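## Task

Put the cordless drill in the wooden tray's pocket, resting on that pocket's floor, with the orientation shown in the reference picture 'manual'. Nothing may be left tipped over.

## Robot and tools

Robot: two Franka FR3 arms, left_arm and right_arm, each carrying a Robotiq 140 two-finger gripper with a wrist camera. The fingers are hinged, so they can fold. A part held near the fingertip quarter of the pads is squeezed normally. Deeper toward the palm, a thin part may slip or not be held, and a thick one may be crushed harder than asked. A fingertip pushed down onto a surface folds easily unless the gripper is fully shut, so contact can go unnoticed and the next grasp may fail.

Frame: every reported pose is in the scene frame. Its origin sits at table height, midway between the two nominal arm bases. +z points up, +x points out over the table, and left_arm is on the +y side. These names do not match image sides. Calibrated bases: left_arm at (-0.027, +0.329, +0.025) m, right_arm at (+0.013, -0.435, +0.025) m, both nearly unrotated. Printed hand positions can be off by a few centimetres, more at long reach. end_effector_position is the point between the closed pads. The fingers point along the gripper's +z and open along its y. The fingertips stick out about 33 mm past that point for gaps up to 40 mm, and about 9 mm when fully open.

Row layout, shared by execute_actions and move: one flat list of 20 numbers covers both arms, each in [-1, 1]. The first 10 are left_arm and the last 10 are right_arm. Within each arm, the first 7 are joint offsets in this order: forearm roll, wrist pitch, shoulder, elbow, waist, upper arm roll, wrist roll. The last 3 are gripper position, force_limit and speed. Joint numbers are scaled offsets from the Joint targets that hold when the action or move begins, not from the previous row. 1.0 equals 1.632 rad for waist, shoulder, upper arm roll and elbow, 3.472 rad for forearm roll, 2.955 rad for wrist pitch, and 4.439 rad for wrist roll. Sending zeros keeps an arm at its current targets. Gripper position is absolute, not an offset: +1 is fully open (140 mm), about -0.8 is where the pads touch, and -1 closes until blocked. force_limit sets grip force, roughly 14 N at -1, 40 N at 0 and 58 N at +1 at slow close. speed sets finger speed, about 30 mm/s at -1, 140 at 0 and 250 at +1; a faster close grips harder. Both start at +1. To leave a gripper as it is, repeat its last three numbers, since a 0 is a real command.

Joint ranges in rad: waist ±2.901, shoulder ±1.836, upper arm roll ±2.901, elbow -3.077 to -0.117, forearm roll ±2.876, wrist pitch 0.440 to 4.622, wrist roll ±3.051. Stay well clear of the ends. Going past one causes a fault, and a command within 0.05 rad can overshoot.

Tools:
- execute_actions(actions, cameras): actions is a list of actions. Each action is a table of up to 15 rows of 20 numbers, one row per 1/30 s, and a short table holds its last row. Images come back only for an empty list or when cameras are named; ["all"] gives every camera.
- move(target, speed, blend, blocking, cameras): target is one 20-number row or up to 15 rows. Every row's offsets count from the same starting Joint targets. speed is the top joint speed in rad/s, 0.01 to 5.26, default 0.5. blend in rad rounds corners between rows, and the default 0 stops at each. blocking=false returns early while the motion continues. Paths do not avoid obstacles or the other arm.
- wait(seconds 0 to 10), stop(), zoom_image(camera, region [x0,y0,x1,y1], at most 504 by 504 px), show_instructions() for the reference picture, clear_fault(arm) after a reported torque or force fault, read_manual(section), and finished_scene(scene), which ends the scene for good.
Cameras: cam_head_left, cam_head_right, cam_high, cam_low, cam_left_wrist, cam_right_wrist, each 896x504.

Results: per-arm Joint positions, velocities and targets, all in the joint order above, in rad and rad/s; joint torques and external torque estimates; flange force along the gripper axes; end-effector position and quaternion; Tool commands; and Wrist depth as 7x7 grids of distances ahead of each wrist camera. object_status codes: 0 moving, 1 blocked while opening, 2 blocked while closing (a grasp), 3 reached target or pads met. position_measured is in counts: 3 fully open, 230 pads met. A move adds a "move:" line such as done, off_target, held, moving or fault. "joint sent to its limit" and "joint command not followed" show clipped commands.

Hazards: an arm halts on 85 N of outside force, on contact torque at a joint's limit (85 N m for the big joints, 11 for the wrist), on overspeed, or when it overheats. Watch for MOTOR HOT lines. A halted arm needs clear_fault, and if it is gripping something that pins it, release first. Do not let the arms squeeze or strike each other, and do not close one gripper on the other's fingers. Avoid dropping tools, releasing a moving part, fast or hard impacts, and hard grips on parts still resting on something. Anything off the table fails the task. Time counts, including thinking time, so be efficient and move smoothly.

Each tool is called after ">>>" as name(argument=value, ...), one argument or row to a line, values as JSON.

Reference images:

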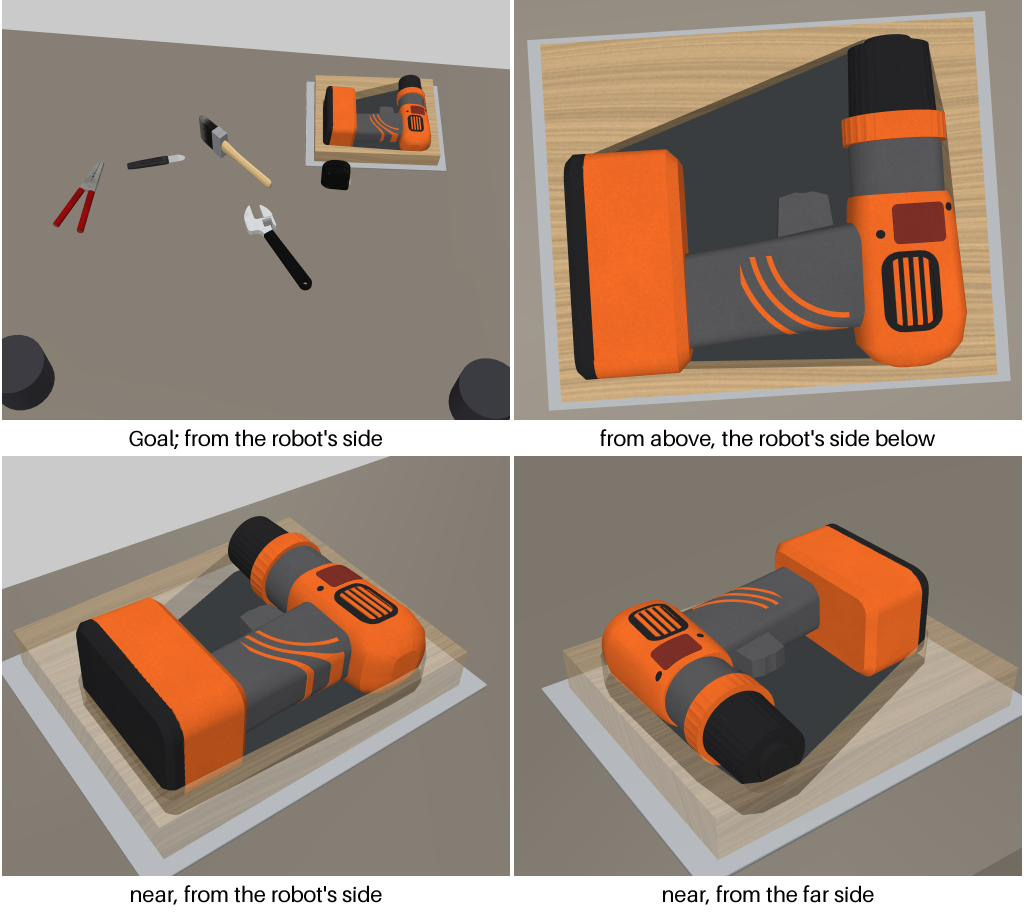

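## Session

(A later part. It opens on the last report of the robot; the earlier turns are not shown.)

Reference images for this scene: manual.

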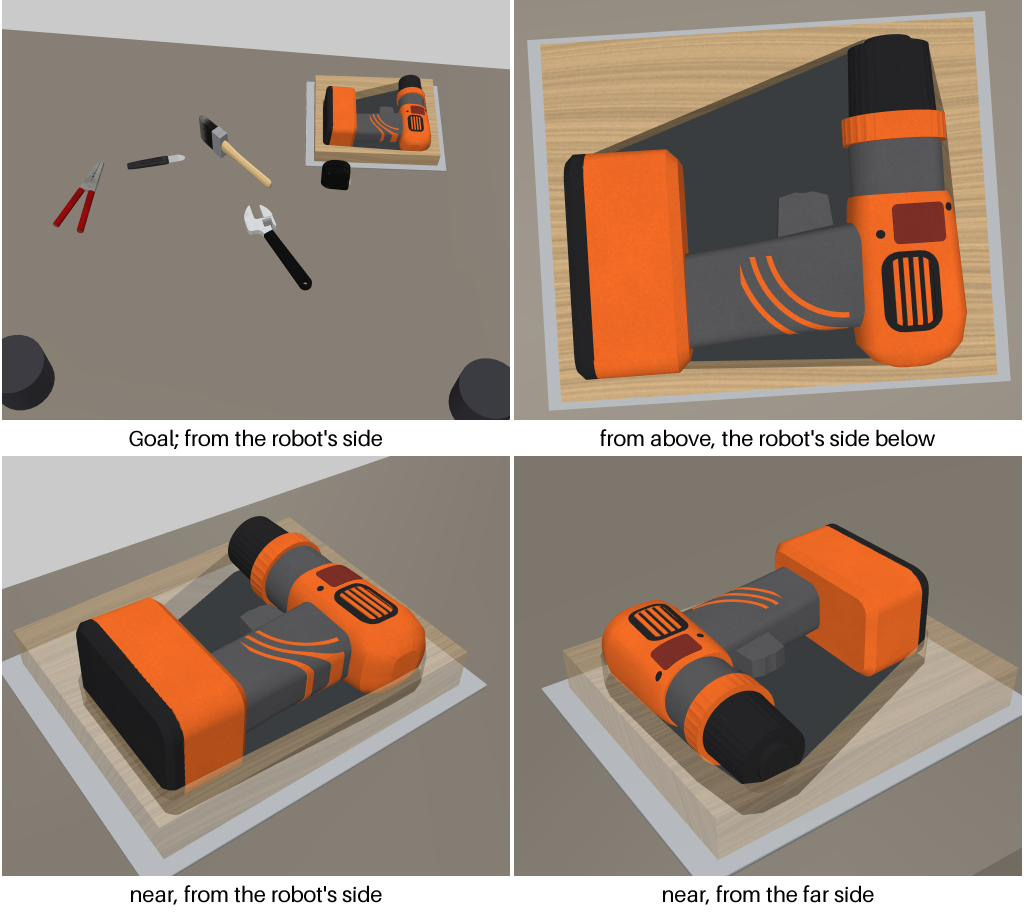

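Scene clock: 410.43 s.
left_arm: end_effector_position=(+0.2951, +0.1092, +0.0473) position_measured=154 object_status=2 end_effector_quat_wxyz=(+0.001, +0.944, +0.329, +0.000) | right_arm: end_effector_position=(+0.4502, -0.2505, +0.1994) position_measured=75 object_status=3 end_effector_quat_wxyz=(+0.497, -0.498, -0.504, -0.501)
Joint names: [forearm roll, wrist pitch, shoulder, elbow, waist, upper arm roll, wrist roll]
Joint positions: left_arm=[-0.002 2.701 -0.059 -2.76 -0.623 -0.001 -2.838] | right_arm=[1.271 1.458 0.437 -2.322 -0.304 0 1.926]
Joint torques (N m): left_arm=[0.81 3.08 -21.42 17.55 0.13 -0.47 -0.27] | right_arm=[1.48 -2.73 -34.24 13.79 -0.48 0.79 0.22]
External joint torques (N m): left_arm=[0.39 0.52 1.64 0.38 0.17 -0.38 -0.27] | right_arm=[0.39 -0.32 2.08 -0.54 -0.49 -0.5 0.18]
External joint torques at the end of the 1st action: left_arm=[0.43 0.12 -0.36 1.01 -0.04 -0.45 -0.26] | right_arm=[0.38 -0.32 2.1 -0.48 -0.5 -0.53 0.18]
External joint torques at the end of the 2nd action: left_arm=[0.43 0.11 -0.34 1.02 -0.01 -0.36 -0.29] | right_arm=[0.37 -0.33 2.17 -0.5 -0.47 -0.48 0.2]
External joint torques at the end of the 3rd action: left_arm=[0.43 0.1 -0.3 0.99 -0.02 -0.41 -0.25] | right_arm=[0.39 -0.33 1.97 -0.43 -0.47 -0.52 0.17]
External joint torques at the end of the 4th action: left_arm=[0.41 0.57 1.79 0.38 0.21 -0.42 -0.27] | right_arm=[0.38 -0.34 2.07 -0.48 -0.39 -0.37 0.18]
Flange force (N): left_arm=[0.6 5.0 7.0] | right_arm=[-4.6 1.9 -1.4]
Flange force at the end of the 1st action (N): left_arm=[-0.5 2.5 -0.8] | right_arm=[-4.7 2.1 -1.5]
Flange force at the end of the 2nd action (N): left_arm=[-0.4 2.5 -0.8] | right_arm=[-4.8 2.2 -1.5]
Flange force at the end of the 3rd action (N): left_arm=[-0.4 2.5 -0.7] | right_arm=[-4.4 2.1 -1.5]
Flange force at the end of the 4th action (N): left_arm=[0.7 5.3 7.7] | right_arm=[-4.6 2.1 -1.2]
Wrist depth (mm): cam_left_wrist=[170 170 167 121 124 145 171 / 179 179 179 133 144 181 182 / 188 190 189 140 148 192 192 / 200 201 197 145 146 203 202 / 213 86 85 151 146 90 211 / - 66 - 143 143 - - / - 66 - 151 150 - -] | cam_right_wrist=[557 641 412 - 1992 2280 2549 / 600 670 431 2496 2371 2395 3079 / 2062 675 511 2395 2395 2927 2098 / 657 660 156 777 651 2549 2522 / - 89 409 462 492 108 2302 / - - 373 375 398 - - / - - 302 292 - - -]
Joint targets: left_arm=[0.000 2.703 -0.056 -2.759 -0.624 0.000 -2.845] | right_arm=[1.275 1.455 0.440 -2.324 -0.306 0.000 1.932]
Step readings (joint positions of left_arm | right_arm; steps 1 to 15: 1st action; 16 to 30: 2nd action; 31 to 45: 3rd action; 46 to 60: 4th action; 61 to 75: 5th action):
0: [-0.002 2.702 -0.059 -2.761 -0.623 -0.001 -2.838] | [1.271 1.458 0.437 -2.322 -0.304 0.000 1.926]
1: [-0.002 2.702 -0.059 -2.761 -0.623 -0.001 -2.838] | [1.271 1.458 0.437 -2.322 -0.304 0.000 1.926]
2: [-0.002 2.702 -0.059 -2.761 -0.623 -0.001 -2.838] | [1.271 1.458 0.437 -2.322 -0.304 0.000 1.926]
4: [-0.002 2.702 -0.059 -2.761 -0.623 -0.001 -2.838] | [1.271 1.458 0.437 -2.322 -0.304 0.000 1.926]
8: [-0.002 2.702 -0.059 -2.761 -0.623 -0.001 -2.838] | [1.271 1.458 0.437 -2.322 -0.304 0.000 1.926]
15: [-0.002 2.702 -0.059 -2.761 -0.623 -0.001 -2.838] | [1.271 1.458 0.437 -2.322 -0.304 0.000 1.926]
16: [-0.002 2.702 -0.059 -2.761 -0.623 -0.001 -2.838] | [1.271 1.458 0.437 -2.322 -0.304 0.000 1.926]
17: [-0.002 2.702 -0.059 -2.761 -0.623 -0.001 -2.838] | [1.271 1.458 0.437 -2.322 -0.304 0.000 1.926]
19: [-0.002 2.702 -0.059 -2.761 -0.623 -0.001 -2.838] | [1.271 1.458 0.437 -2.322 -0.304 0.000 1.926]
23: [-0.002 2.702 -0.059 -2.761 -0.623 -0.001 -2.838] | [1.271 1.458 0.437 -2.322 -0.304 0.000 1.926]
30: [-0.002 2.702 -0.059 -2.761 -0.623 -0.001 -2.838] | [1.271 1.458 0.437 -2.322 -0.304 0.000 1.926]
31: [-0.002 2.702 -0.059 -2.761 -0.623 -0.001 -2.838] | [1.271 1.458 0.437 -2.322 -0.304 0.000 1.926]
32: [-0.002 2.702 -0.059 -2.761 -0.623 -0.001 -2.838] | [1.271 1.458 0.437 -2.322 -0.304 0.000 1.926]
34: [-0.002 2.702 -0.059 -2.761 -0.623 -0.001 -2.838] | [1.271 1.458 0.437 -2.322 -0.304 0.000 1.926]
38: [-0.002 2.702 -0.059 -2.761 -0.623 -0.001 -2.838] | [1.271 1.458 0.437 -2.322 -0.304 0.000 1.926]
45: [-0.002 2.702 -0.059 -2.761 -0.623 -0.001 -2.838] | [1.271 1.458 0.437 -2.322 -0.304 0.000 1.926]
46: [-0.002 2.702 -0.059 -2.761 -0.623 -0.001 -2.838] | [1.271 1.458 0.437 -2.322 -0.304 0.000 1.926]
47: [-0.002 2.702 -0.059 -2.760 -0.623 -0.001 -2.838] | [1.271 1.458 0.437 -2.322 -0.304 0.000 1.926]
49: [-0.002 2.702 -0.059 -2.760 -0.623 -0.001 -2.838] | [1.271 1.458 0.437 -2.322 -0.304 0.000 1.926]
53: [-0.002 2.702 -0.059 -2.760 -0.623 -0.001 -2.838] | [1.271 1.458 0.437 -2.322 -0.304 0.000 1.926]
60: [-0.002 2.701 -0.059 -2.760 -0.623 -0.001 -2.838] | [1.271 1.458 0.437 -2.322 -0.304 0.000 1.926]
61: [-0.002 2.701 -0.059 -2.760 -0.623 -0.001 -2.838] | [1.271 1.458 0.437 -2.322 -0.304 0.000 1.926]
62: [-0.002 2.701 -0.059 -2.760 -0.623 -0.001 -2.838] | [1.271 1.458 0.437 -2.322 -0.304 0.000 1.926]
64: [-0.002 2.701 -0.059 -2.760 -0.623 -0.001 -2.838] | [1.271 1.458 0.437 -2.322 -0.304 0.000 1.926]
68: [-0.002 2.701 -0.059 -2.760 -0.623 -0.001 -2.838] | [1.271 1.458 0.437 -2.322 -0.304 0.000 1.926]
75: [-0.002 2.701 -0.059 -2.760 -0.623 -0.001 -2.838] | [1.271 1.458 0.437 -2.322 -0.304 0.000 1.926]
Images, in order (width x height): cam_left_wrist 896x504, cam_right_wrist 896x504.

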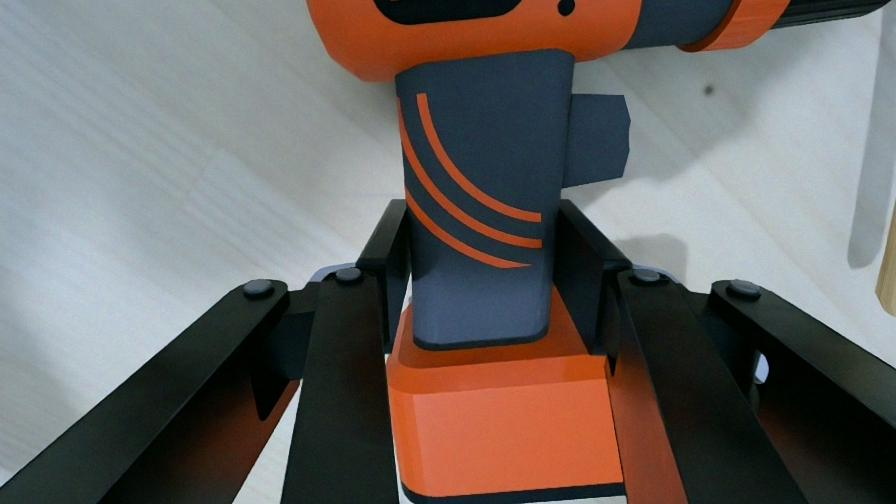

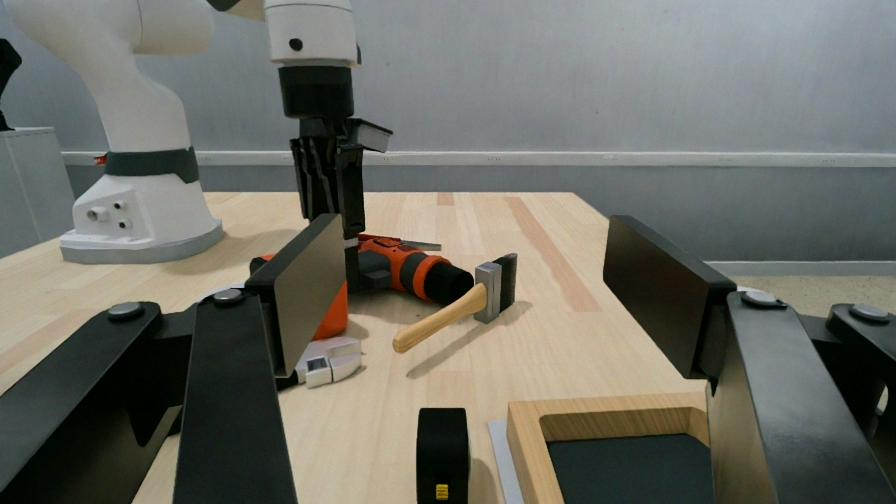

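>>> move(
  target=[
    [0,-0.0090,-0.01569,0.00061,0,0,0,-1,0,-1,0,0,0,0,0,0,0,0.43,-1,0],
    [0,-0.07113,-0.12089,0.0079,0,0,0,-1,0,-1,0,0,0,0,0,0,0,0.43,-1,0],
  ],
  speed=[0.05,0.12],
  blend=0.005,
  cameras=["cam_left_wrist","cam_right_wrist","cam_low"],
)

Scene clock: 434.23 s.
left_arm: end_effector_position=(+0.2842, +0.1165, +0.1020) position_measured=154 object_status=2 end_effector_quat_wxyz=(-0.009, +0.944, +0.329, -0.008) | right_arm: end_effector_position=(+0.4502, -0.2505, +0.1994) position_measured=75 object_status=3 end_effector_quat_wxyz=(+0.497, -0.498, -0.504, -0.501)
Joint names: [forearm roll, wrist pitch, shoulder, elbow, waist, upper arm roll, wrist roll]
Joint positions: left_arm=[-0.002 2.488 -0.243 -2.755 -0.623 -0.001 -2.838] | right_arm=[1.271 1.458 0.437 -2.322 -0.304 0 1.926]
Joint velocities: left_arm=[0 -0.004 -0.001 -0.001 -0.001 0.001 0] | right_arm=[within noise]
Joint torques (N m): left_arm=[0.97 3.69 -25.54 25.21 0.13 -0.79 -0.25] | right_arm=[1.47 -2.73 -34.17 13.82 -0.48 0.84 0.2]
External joint torques (N m): left_arm=[0.41 1.19 -6.1 5.13 0.14 -0.52 -0.24] | right_arm=[0.37 -0.32 2.28 -0.55 -0.48 -0.45 0.17]
Flange force (N): left_arm=[-1.8 -2.8 -15.9] | right_arm=[-5.2 2.2 -1.5]
Wrist depth (mm): cam_left_wrist=[221 220 222 120 123 138 195 / 234 234 231 132 144 230 228 / 248 247 247 140 149 244 240 / 263 263 255 145 146 254 257 / 281 86 85 151 147 89 270 / - 66 - 144 142 - - / - 66 - 152 - - -] | cam_right_wrist=[553 662 423 2280 2136 - 2419 / 639 616 463 2280 2444 - - / 2117 666 508 1073 1174 - 2371 / 668 664 156 643 657 2891 2694 / - 89 423 488 493 108 2395 / - - 376 373 398 - - / - - 302 293 278 - -]
Joint targets: left_arm=[0.000 2.493 -0.253 -2.746 -0.624 0.000 -2.845] | right_arm=[1.275 1.455 0.440 -2.324 -0.306 0.000 1.932]
move: done
Images, in order (width x height): cam_low 896x504, cam_left_wrist 896x504, cam_right_wrist 896x504.

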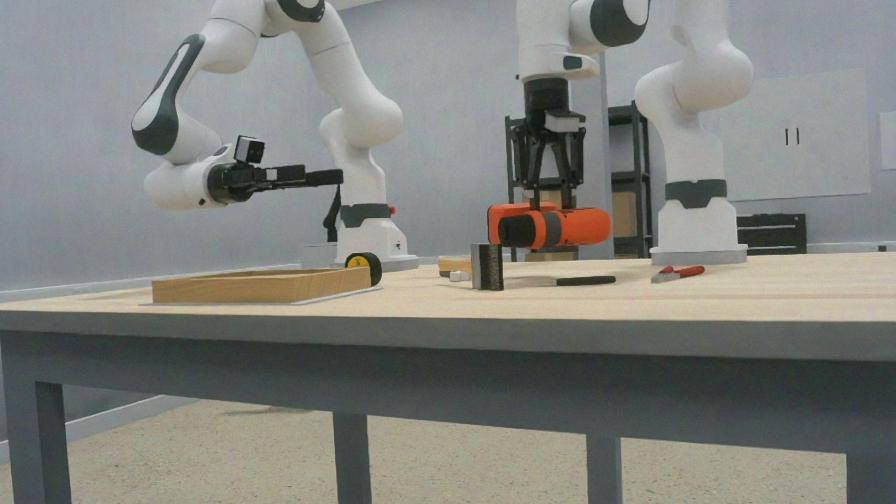

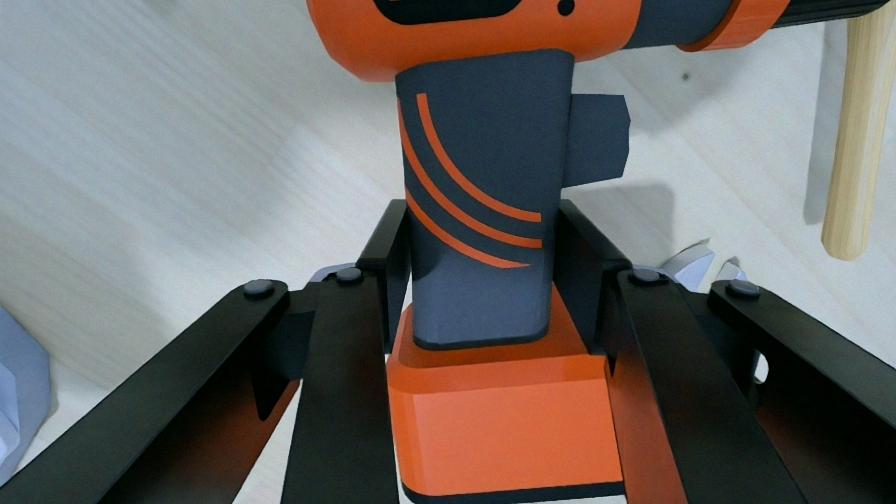

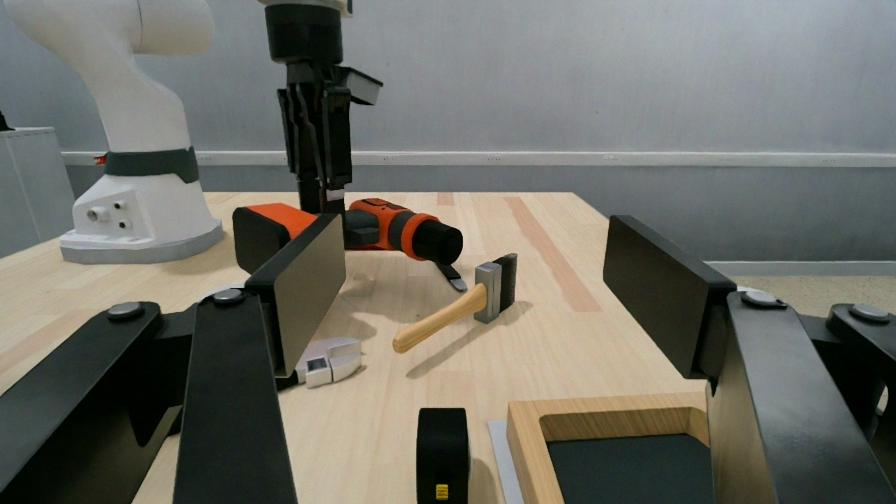

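>>> move(
  target=[
    [0,-0.19431,-0.17359,0.17825,0,0,0,-1,0,-1,0,0,0,0,0,0,0,0.43,-1,0],
    [-0.40098,-0.36897,0.61085,0.68131,0.32028,0,0.82606,-1,0,-1,0,0,0,0,0,0,0,0.43,-1,0],
  ],
  speed=[0.4,0.8],
  blend=0.03,
  cameras=["cam_left_wrist","cam_right_wrist","cam_low","cam_head_right"],
)

Scene clock: 554.47 s.
left_arm: end_effector_position=(+0.5275, -0.0335, +0.2333) position_measured=154 object_status=2 end_effector_quat_wxyz=(+0.568, +0.427, -0.575, +0.405) | right_arm: end_effector_position=(+0.4502, -0.2505, +0.1994) position_measured=75 object_status=3 end_effector_quat_wxyz=(+0.497, -0.498, -0.504, -0.501)
Joint names: [forearm roll, wrist pitch, shoulder, elbow, waist, upper arm roll, wrist roll]
Joint positions: left_arm=[-1.378 1.425 0.752 -1.641 -0.102 0.005 0.82] | right_arm=[1.271 1.458 0.437 -2.322 -0.304 0 1.926]
Joint velocities: left_arm=[0 0 -0.001 0.002 0 0.001 0.006] | right_arm=[within noise]
Joint torques (N m): left_arm=[-5.06 -4.67 -57.58 23.42 0.53 -4.81 -0.12] | right_arm=[1.47 -2.72 -34.23 13.8 -0.49 0.76 0.22]
External joint torques (N m): left_arm=[-3.21 -2.78 -8.2 3.84 0.49 -3.17 -0.15] | right_arm=[0.38 -0.33 2.05 -0.48 -0.39 -0.45 0.19]
Flange force (N): left_arm=[14.5 2.0 0.5] | right_arm=[-4.6 2.1 -1.3]
Wrist depth (mm): cam_left_wrist=[- - 122 122 125 498 140 / - 2169 - 133 144 615 2454 / - 1975 - 140 148 628 - / - 3075 121 145 146 643 2612 / 2189 86 85 152 147 90 547 / - 66 - 143 143 - - / - 66 - 149 149 - -] | cam_right_wrist=[533 643 2577 617 303 2258 2371 / 632 659 - 2371 309 - 2395 / 2155 695 1140 2694 314 - 2725 / 670 664 156 708 599 129 3293 / - 88 421 459 491 108 2348 / - - 373 374 384 - - / - - 302 293 285 - -]
Joint targets: left_arm=[-1.392 1.402 0.744 -1.634 -0.102 0.000 0.823] | right_arm=[1.275 1.455 0.440 -2.324 -0.306 0.000 1.932]
move: off_target (left_arm); left_arm: the wrist pitch is farthest, 0.023 rad from its target
Images, in order (width x height): cam_head_right 896x504, cam_low 896x504, cam_left_wrist 896x504, cam_right_wrist 896x504.

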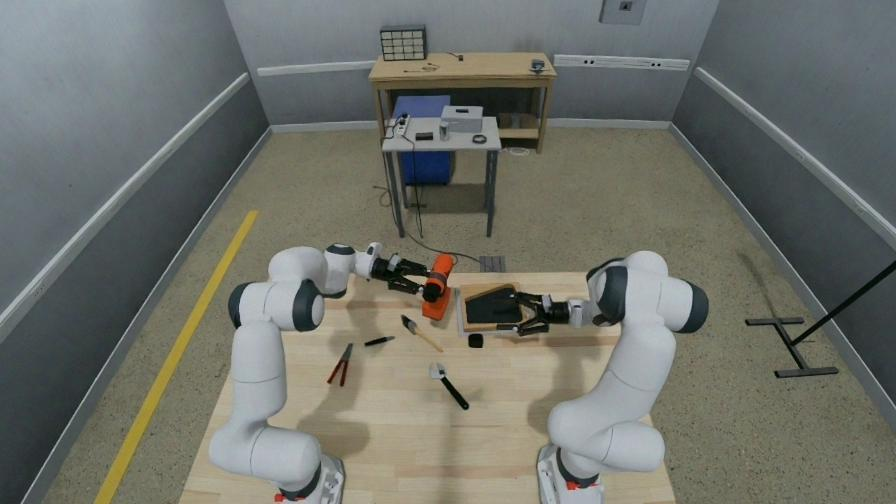

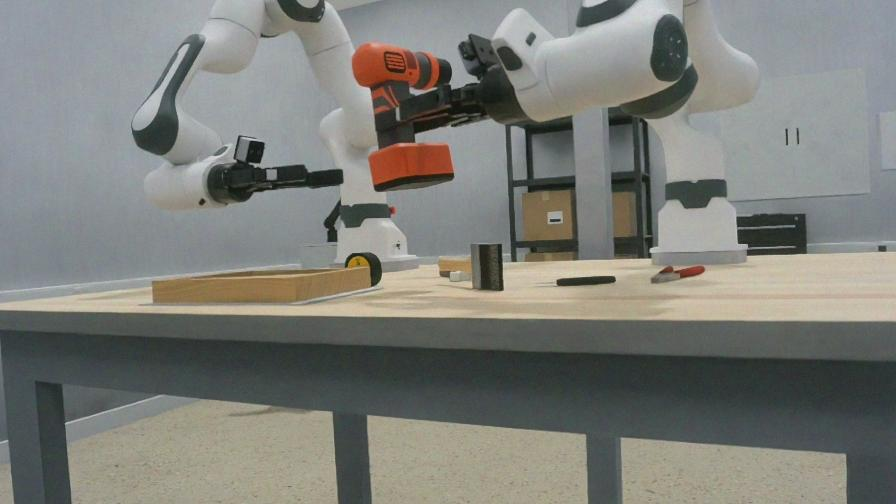

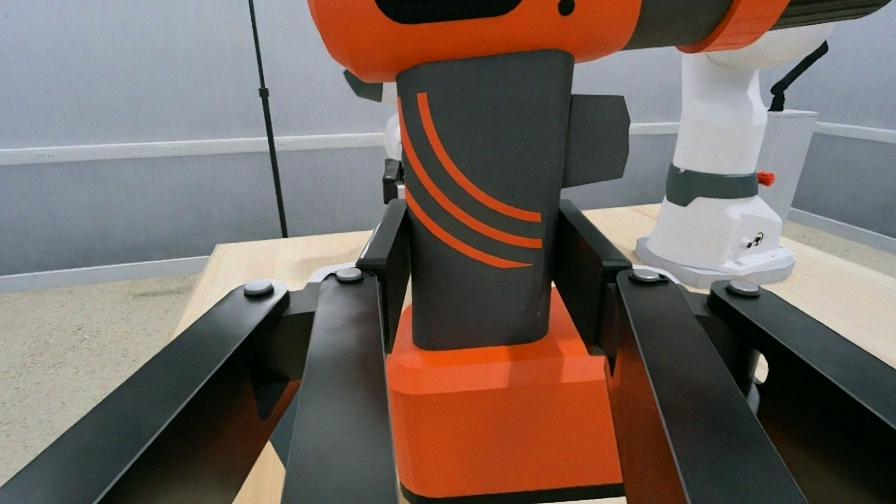

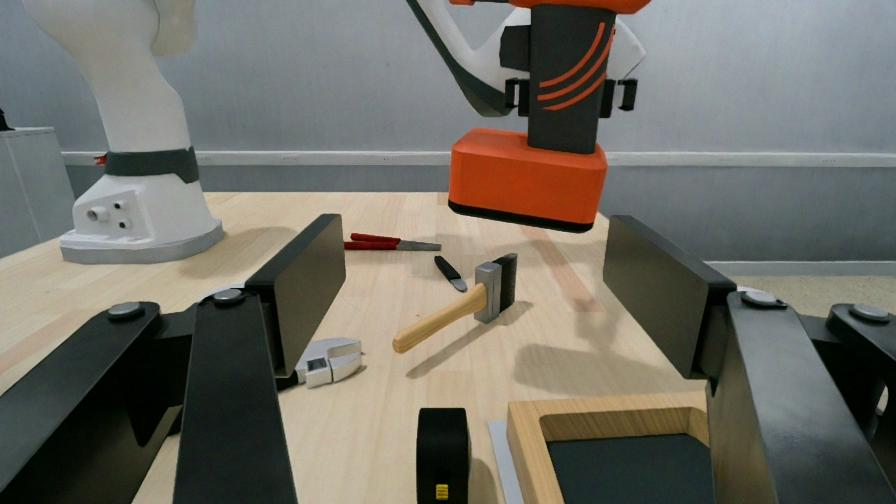

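>>> move(
  target=[0.00451,0.00836,0.18561,0.11169,-0.00206,0,0.04654,-1,0,-1,0,0,0,0,0,0,0,0.43,-1,0],
  speed=0.25,
  cameras=["cam_right_wrist","cam_low","cam_left_wrist"],
)

Scene clock: 597.83 s.
left_arm: end_effector_position=(+0.5293, -0.0334, +0.1008) position_measured=154 object_status=2 end_effector_quat_wxyz=(+0.552, +0.400, -0.591, +0.431) | right_arm: end_effector_position=(+0.4502, -0.2505, +0.1994) position_measured=75 object_status=3 end_effector_quat_wxyz=(+0.497, -0.498, -0.504, -0.501)
Joint names: [forearm roll, wrist pitch, shoulder, elbow, waist, upper arm roll, wrist roll]
Joint positions: left_arm=[-1.369 1.445 1.056 -1.458 -0.104 0.004 1.027] | right_arm=[1.271 1.458 0.437 -2.322 -0.304 0 1.926]
Joint velocities: left_arm=[0.002 -0.001 0.001 0.002 -0.001 0.001 0.004] | right_arm=[within noise]
Joint torques (N m): left_arm=[-3.62 -4.58 -60.65 21.22 -0.02 -5.49 -0.13] | right_arm=[1.47 -2.72 -34.2 13.76 -0.52 0.79 0.21]
External joint torques (N m): left_arm=[-2.08 -2.49 -8.79 3.64 0 -3.4 -0.16] | right_arm=[0.39 -0.32 2.01 -0.49 -0.43 -0.43 0.18]
Flange force (N): left_arm=[15.8 1.1 1.0] | right_arm=[-4.5 2.0 -1.3]
Wrist depth (mm): cam_left_wrist=[- 2008 122 122 124 136 560 / - - - 133 145 588 606 / - 2730 696 140 148 581 557 / - 439 426 146 146 394 360 / 2208 86 85 150 128 90 255 / - 66 - - - - - / - 66 - 154 - - -] | cam_right_wrist=[539 670 2237 584 - 2324 - / 584 632 - 619 - 2522 - / 2155 699 1040 952 312 2470 - / 643 648 156 712 329 128 2694 / - 89 436 538 - 108 2549 / - - 372 376 375 - - / - - 303 288 288 - -]
Joint targets: left_arm=[-1.376 1.427 1.047 -1.452 -0.105 0.000 1.029] | right_arm=[1.275 1.455 0.440 -2.324 -0.306 0.000 1.932]
move: off_target (left_arm); left_arm: the wrist pitch is farthest, 0.018 rad from its target
Images, in order (width x height): cam_low 896x504, cam_left_wrist 896x504, cam_right_wrist 896x504.

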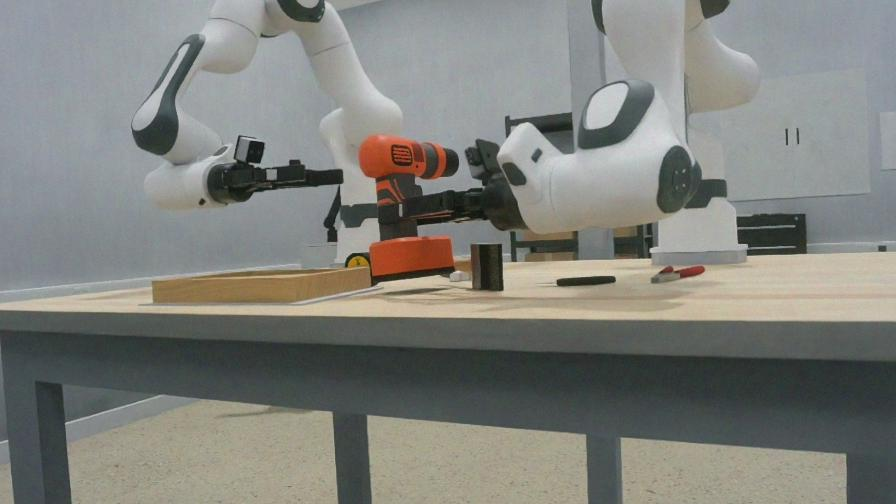

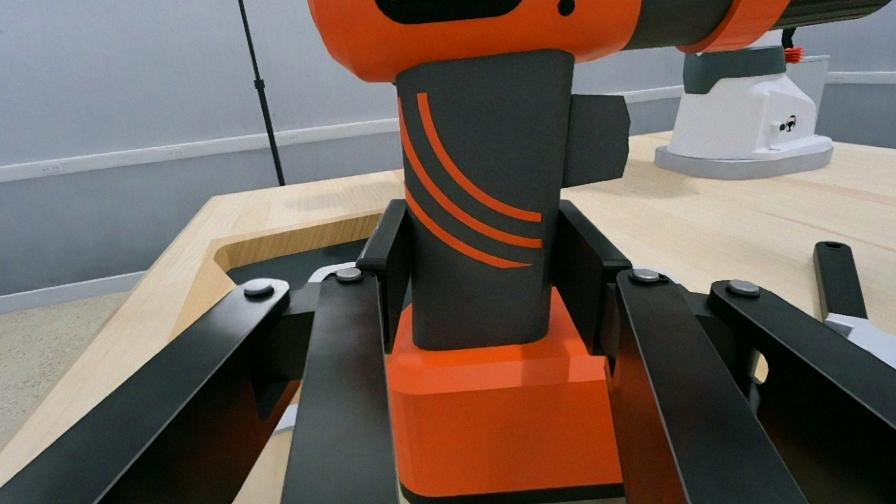

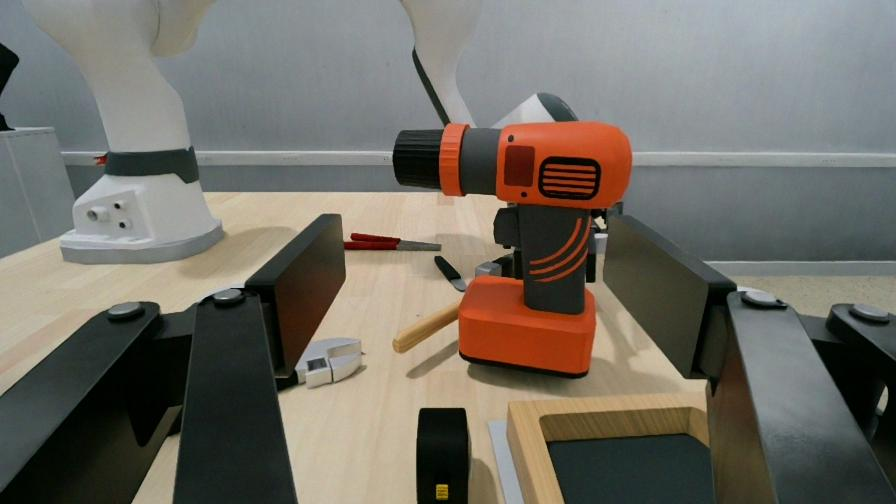

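>>> move(
  target=[0.00099,0.00183,0.04074,0.02452,-0.00045,0,0,-1,0,-1,0,0,0,0,0,0,0,0.43,-1,0],
  speed=0.04,
  cameras=["cam_right_wrist","cam_low","cam_left_wrist"],
)

>>> zoom_image(
  camera="cam_right_wrist",
  region=[380, 110, 680, 410],
)

Scene clock: 610.10 s.
left_arm: end_effector_position=(+0.5277, -0.0344, +0.0852) position_measured=154 object_status=2 end_effector_quat_wxyz=(+0.558, +0.397, -0.588, +0.430) | right_arm: end_effector_position=(+0.4502, -0.2505, +0.1994) position_measured=75 object_status=3 end_effector_quat_wxyz=(+0.497, -0.498, -0.504, -0.501)
Joint names: [forearm roll, wrist pitch, shoulder, elbow, waist, upper arm roll, wrist roll]
Joint positions: left_arm=[-1.368 1.433 1.109 -1.413 -0.104 0.003 1.029] | right_arm=[1.271 1.458 0.437 -2.322 -0.304 0 1.926]
Joint torques (N m): left_arm=[-2.56 -1.79 -53.06 19.11 -1.25 -4.48 -0.11] | right_arm=[1.46 -2.72 -34.2 13.76 -0.51 0.81 0.2]
External joint torques (N m): left_arm=[-1.01 0.35 -0.74 1.64 -1.16 -2.22 -0.13] | right_arm=[0.37 -0.31 2.07 -0.54 -0.48 -0.46 0.17]
Flange force (N): left_arm=[-1.9 -7.6 2.3] | right_arm=[-4.6 1.9 -1.4]
Wrist depth (mm): cam_left_wrist=[- 1883 123 123 130 131 139 / - 2076 - 134 145 607 2382 / - 1991 679 139 149 558 527 / - 412 409 144 145 365 336 / 2094 86 85 151 145 90 230 / - 66 - 141 - - - / - 66 - 147 147 - -] | cam_right_wrist=[540 681 2857 594 1992 2324 2324 / 613 662 2419 2175 2419 3161 - / 2098 699 1083 340 311 2605 - / 664 666 156 714 331 128 2664 / - 89 423 510 - 108 92 / - - 370 375 379 - - / - - 300 291 300 - -]
Joint targets: left_arm=[-1.373 1.432 1.113 -1.412 -0.106 0.000 1.029] | right_arm=[1.275 1.455 0.440 -2.324 -0.306 0.000 1.932]
move: done
Images, in order (width x height): cam_low 896x504, cam_left_wrist 896x504, cam_right_wrist 896x504.

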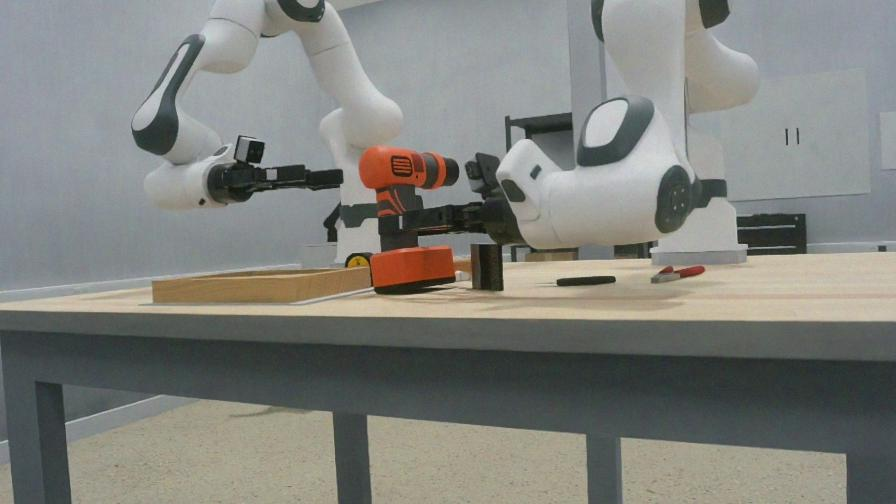

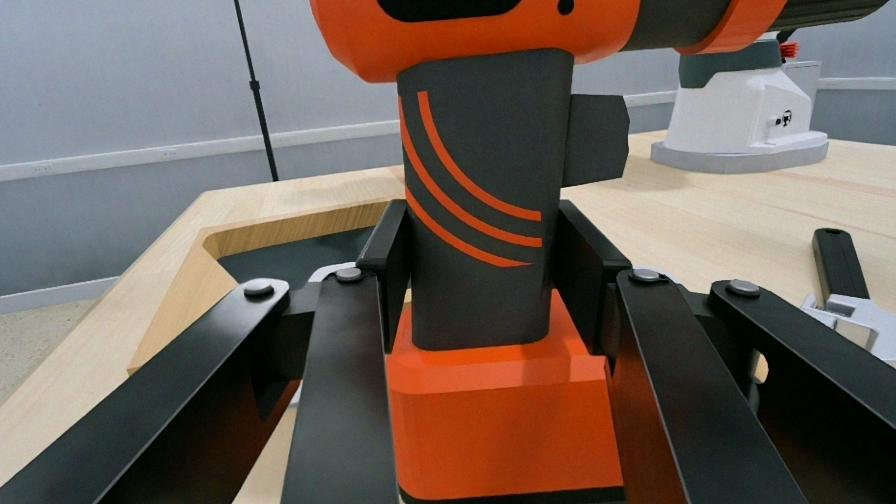

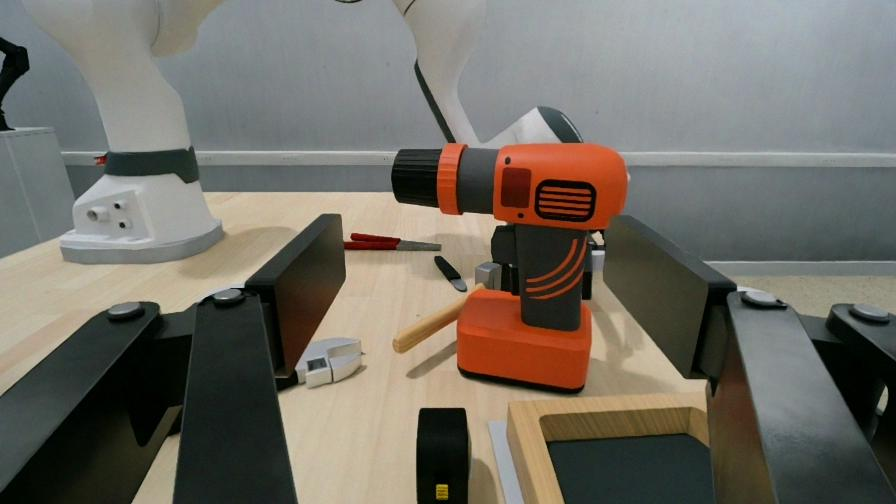

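Scaled by 1.680.

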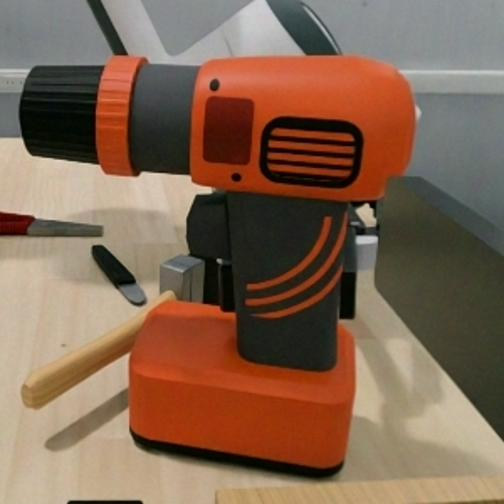

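>>> move(
  target=[
    [0,0,0,0,0,0,0,0.1,-1,-1,0,0,0,0,0,0,0,0.43,-1,0],
    [0.0318,-0.0388,0.05729,0.11152,0.09504,0,-0.01428,0.1,-1,-1,0,0,0,0,0,0,0,0.43,-1,0],
  ],
  speed=0.15,
  cameras=["cam_right_wrist","cam_low","cam_left_wrist"],
)

>>> zoom_image(
  camera="cam_right_wrist",
  region=[380, 110, 680, 410],
)

Scene clock: 633.70 s.
left_arm: end_effector_position=(+0.5603, +0.0577, +0.0858) position_measured=117 object_status=3 end_effector_quat_wxyz=(+0.557, +0.395, -0.588, +0.435) | right_arm: end_effector_position=(+0.4502, -0.2505, +0.1994) position_measured=75 object_status=3 end_effector_quat_wxyz=(+0.497, -0.498, -0.504, -0.501)
Joint names: [forearm roll, wrist pitch, shoulder, elbow, waist, upper arm roll, wrist roll]
Joint positions: left_arm=[-1.266 1.322 1.204 -1.231 0.05 0 0.974] | right_arm=[1.271 1.458 0.437 -2.322 -0.304 0 1.926]
Joint velocities: left_arm=[0.001 -0.002 0 0.001 0 -0.001 -0.005] | right_arm=[within noise]
Joint torques (N m): left_arm=[-1.32 -2.1 -55.55 19.23 0.62 -2.91 -0.28] | right_arm=[1.46 -2.73 -34.2 13.83 -0.5 0.75 0.24]
External joint torques (N m): left_arm=[0.47 -0.03 -1.3 0.64 0.79 -0.35 -0.3] | right_arm=[0.38 -0.33 1.99 -0.42 -0.42 -0.46 0.21]
Flange force (N): left_arm=[2.0 -0.6 -1.3] | right_arm=[-4.5 2.2 -1.4]
Wrist depth (mm): cam_left_wrist=[2094 - - 189 191 202 2825 / - - 2292 211 225 677 - / - 2479 776 223 546 556 510 / - 431 124 236 169 326 336 / - 83 110 248 231 88 88 / - - 221 225 219 - 67 / - - 187 185 180 - -] | cam_right_wrist=[540 624 2302 644 2857 - 2280 / 697 2348 2444 2348 748 2258 2577 / 2098 683 1088 358 323 2444 2549 / 648 675 156 708 156 2964 2757 / - 89 421 512 373 108 2324 / - - 373 371 381 - - / - - 302 296 - - -]
Joint targets: left_arm=[-1.263 1.318 1.207 -1.230 0.049 0.000 0.966] | right_arm=[1.275 1.455 0.440 -2.324 -0.306 0.000 1.932]
move: done
Images, in order (width x height): cam_low 896x504, cam_left_wrist 896x504, cam_right_wrist 896x504.

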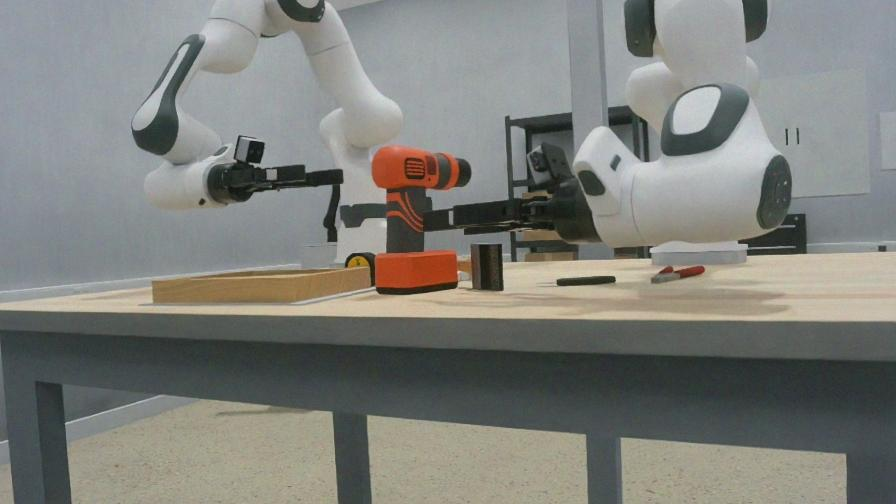

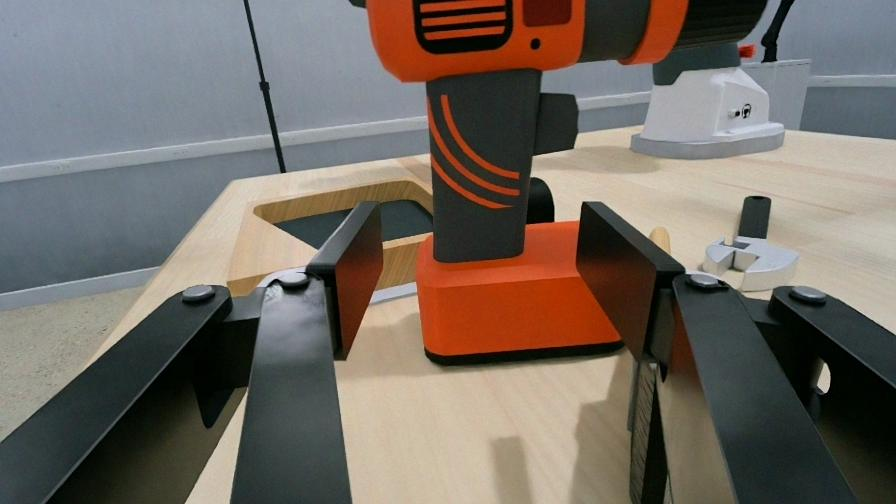

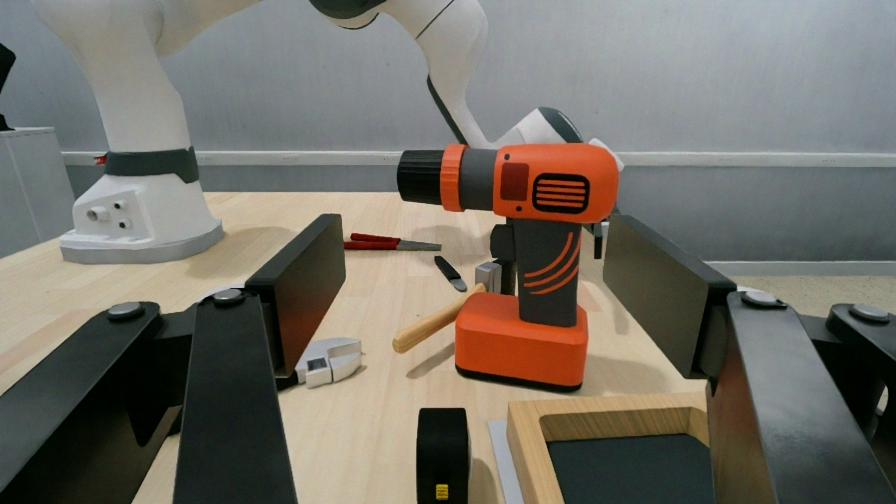

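Scaled by 1.680.

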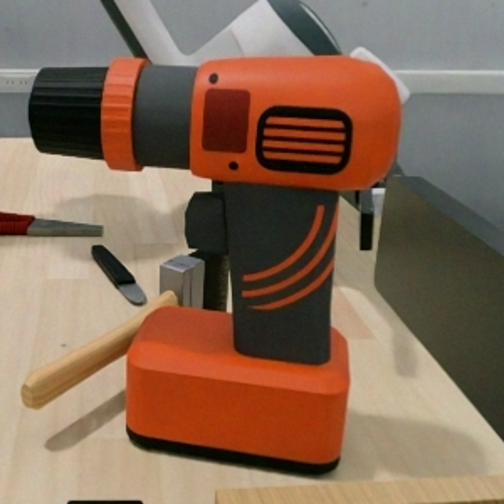

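>>> move(
  target=[0,0,0,0,0,0,0,0.1,-1,-1,0.15956,0.16484,-0.05135,-0.06759,0.26654,0,-0.02027,0.43,-1,0],
  speed=0.3,
  cameras=["cam_right_wrist","cam_low","cam_left_wrist"],
)

Scene clock: 744.00 s.
left_arm: end_effector_position=(+0.5602, +0.0577, +0.0859) position_measured=117 object_status=3 end_effector_quat_wxyz=(+0.557, +0.395, -0.587, +0.434) | right_arm: end_effector_position=(+0.5073, -0.1188, +0.1309) position_measured=75 object_status=3 end_effector_quat_wxyz=(-0.357, +0.608, +0.509, +0.495)
Joint names: [forearm roll, wrist pitch, shoulder, elbow, waist, upper arm roll, wrist roll]
Joint positions: left_arm=[-1.266 1.321 1.204 -1.231 0.05 0 0.973] | right_arm=[1.825 1.938 0.359 -2.432 0.127 0.001 1.85]
Joint velocities: left_arm=[within noise] | right_arm=[0.002 0.005 0 0 0 0.001 -0.005]
Joint torques (N m): left_arm=[-1.33 -2.11 -55.57 19.23 0.58 -2.9 -0.23] | right_arm=[0.82 -1.53 -33.57 14.57 0.73 -0.05 -0.16]
External joint torques (N m): left_arm=[0.44 -0.06 -1.58 0.76 0.49 -0.51 -0.25] | right_arm=[0.4 0.21 1.39 -0.66 0.67 -0.59 -0.2]
Flange force (N): left_arm=[2.5 -0.4 -0.7] | right_arm=[-3.3 -0.6 2.2]
Wrist depth (mm): cam_left_wrist=[1943 - - 190 195 205 - / - - 2292 211 223 669 3037 / - 2270 732 224 547 562 511 / - 432 125 233 147 323 339 / 2454 83 110 236 230 88 88 / - - 219 225 218 - 67 / - - 186 184 179 - -] | cam_right_wrist=[1852 170 166 165 - 2725 2927 / 590 614 588 194 177 3436 2694 / 421 441 432 212 489 2634 2605 / 335 342 156 229 353 1882 2062 / - 88 118 - 291 108 1210 / - - 241 248 261 - - / - - 210 204 204 - -]
Joint targets: left_arm=[-1.263 1.318 1.207 -1.230 0.049 0.000 0.966] | right_arm=[1.828 1.942 0.356 -2.434 0.129 0.000 1.842]
move: done
Images, in order (width x height): cam_low 896x504, cam_left_wrist 896x504, cam_right_wrist 896x504.

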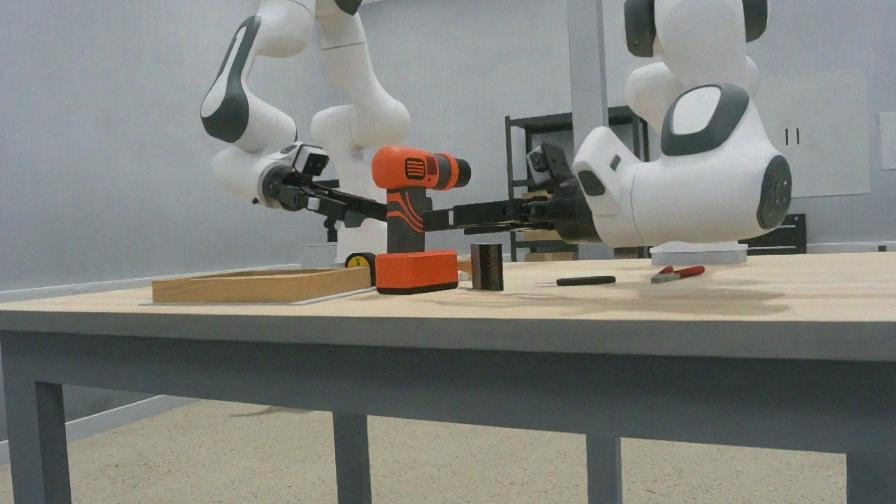

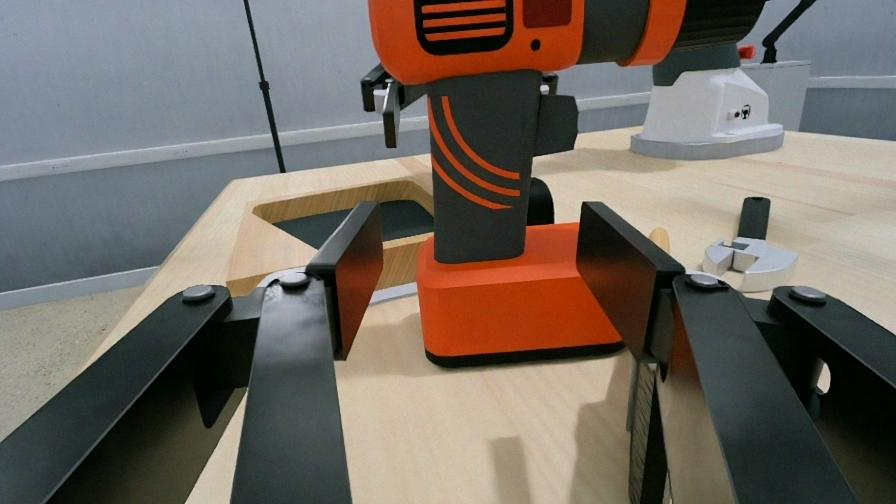

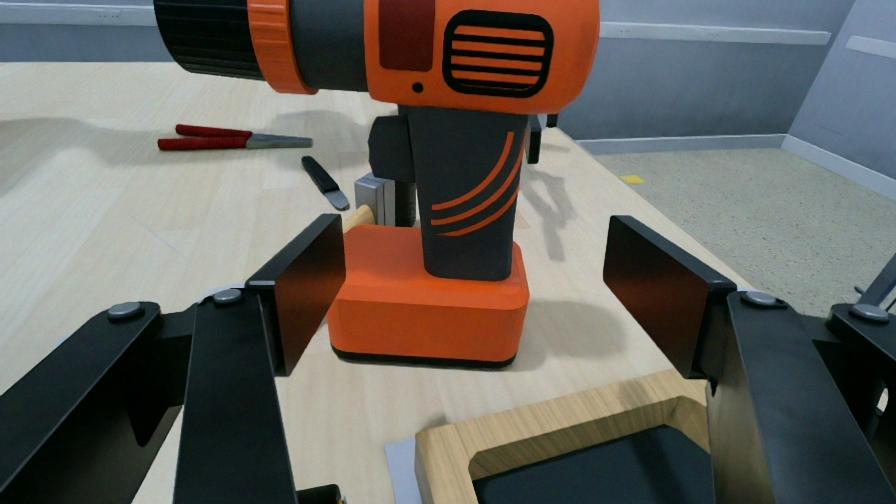

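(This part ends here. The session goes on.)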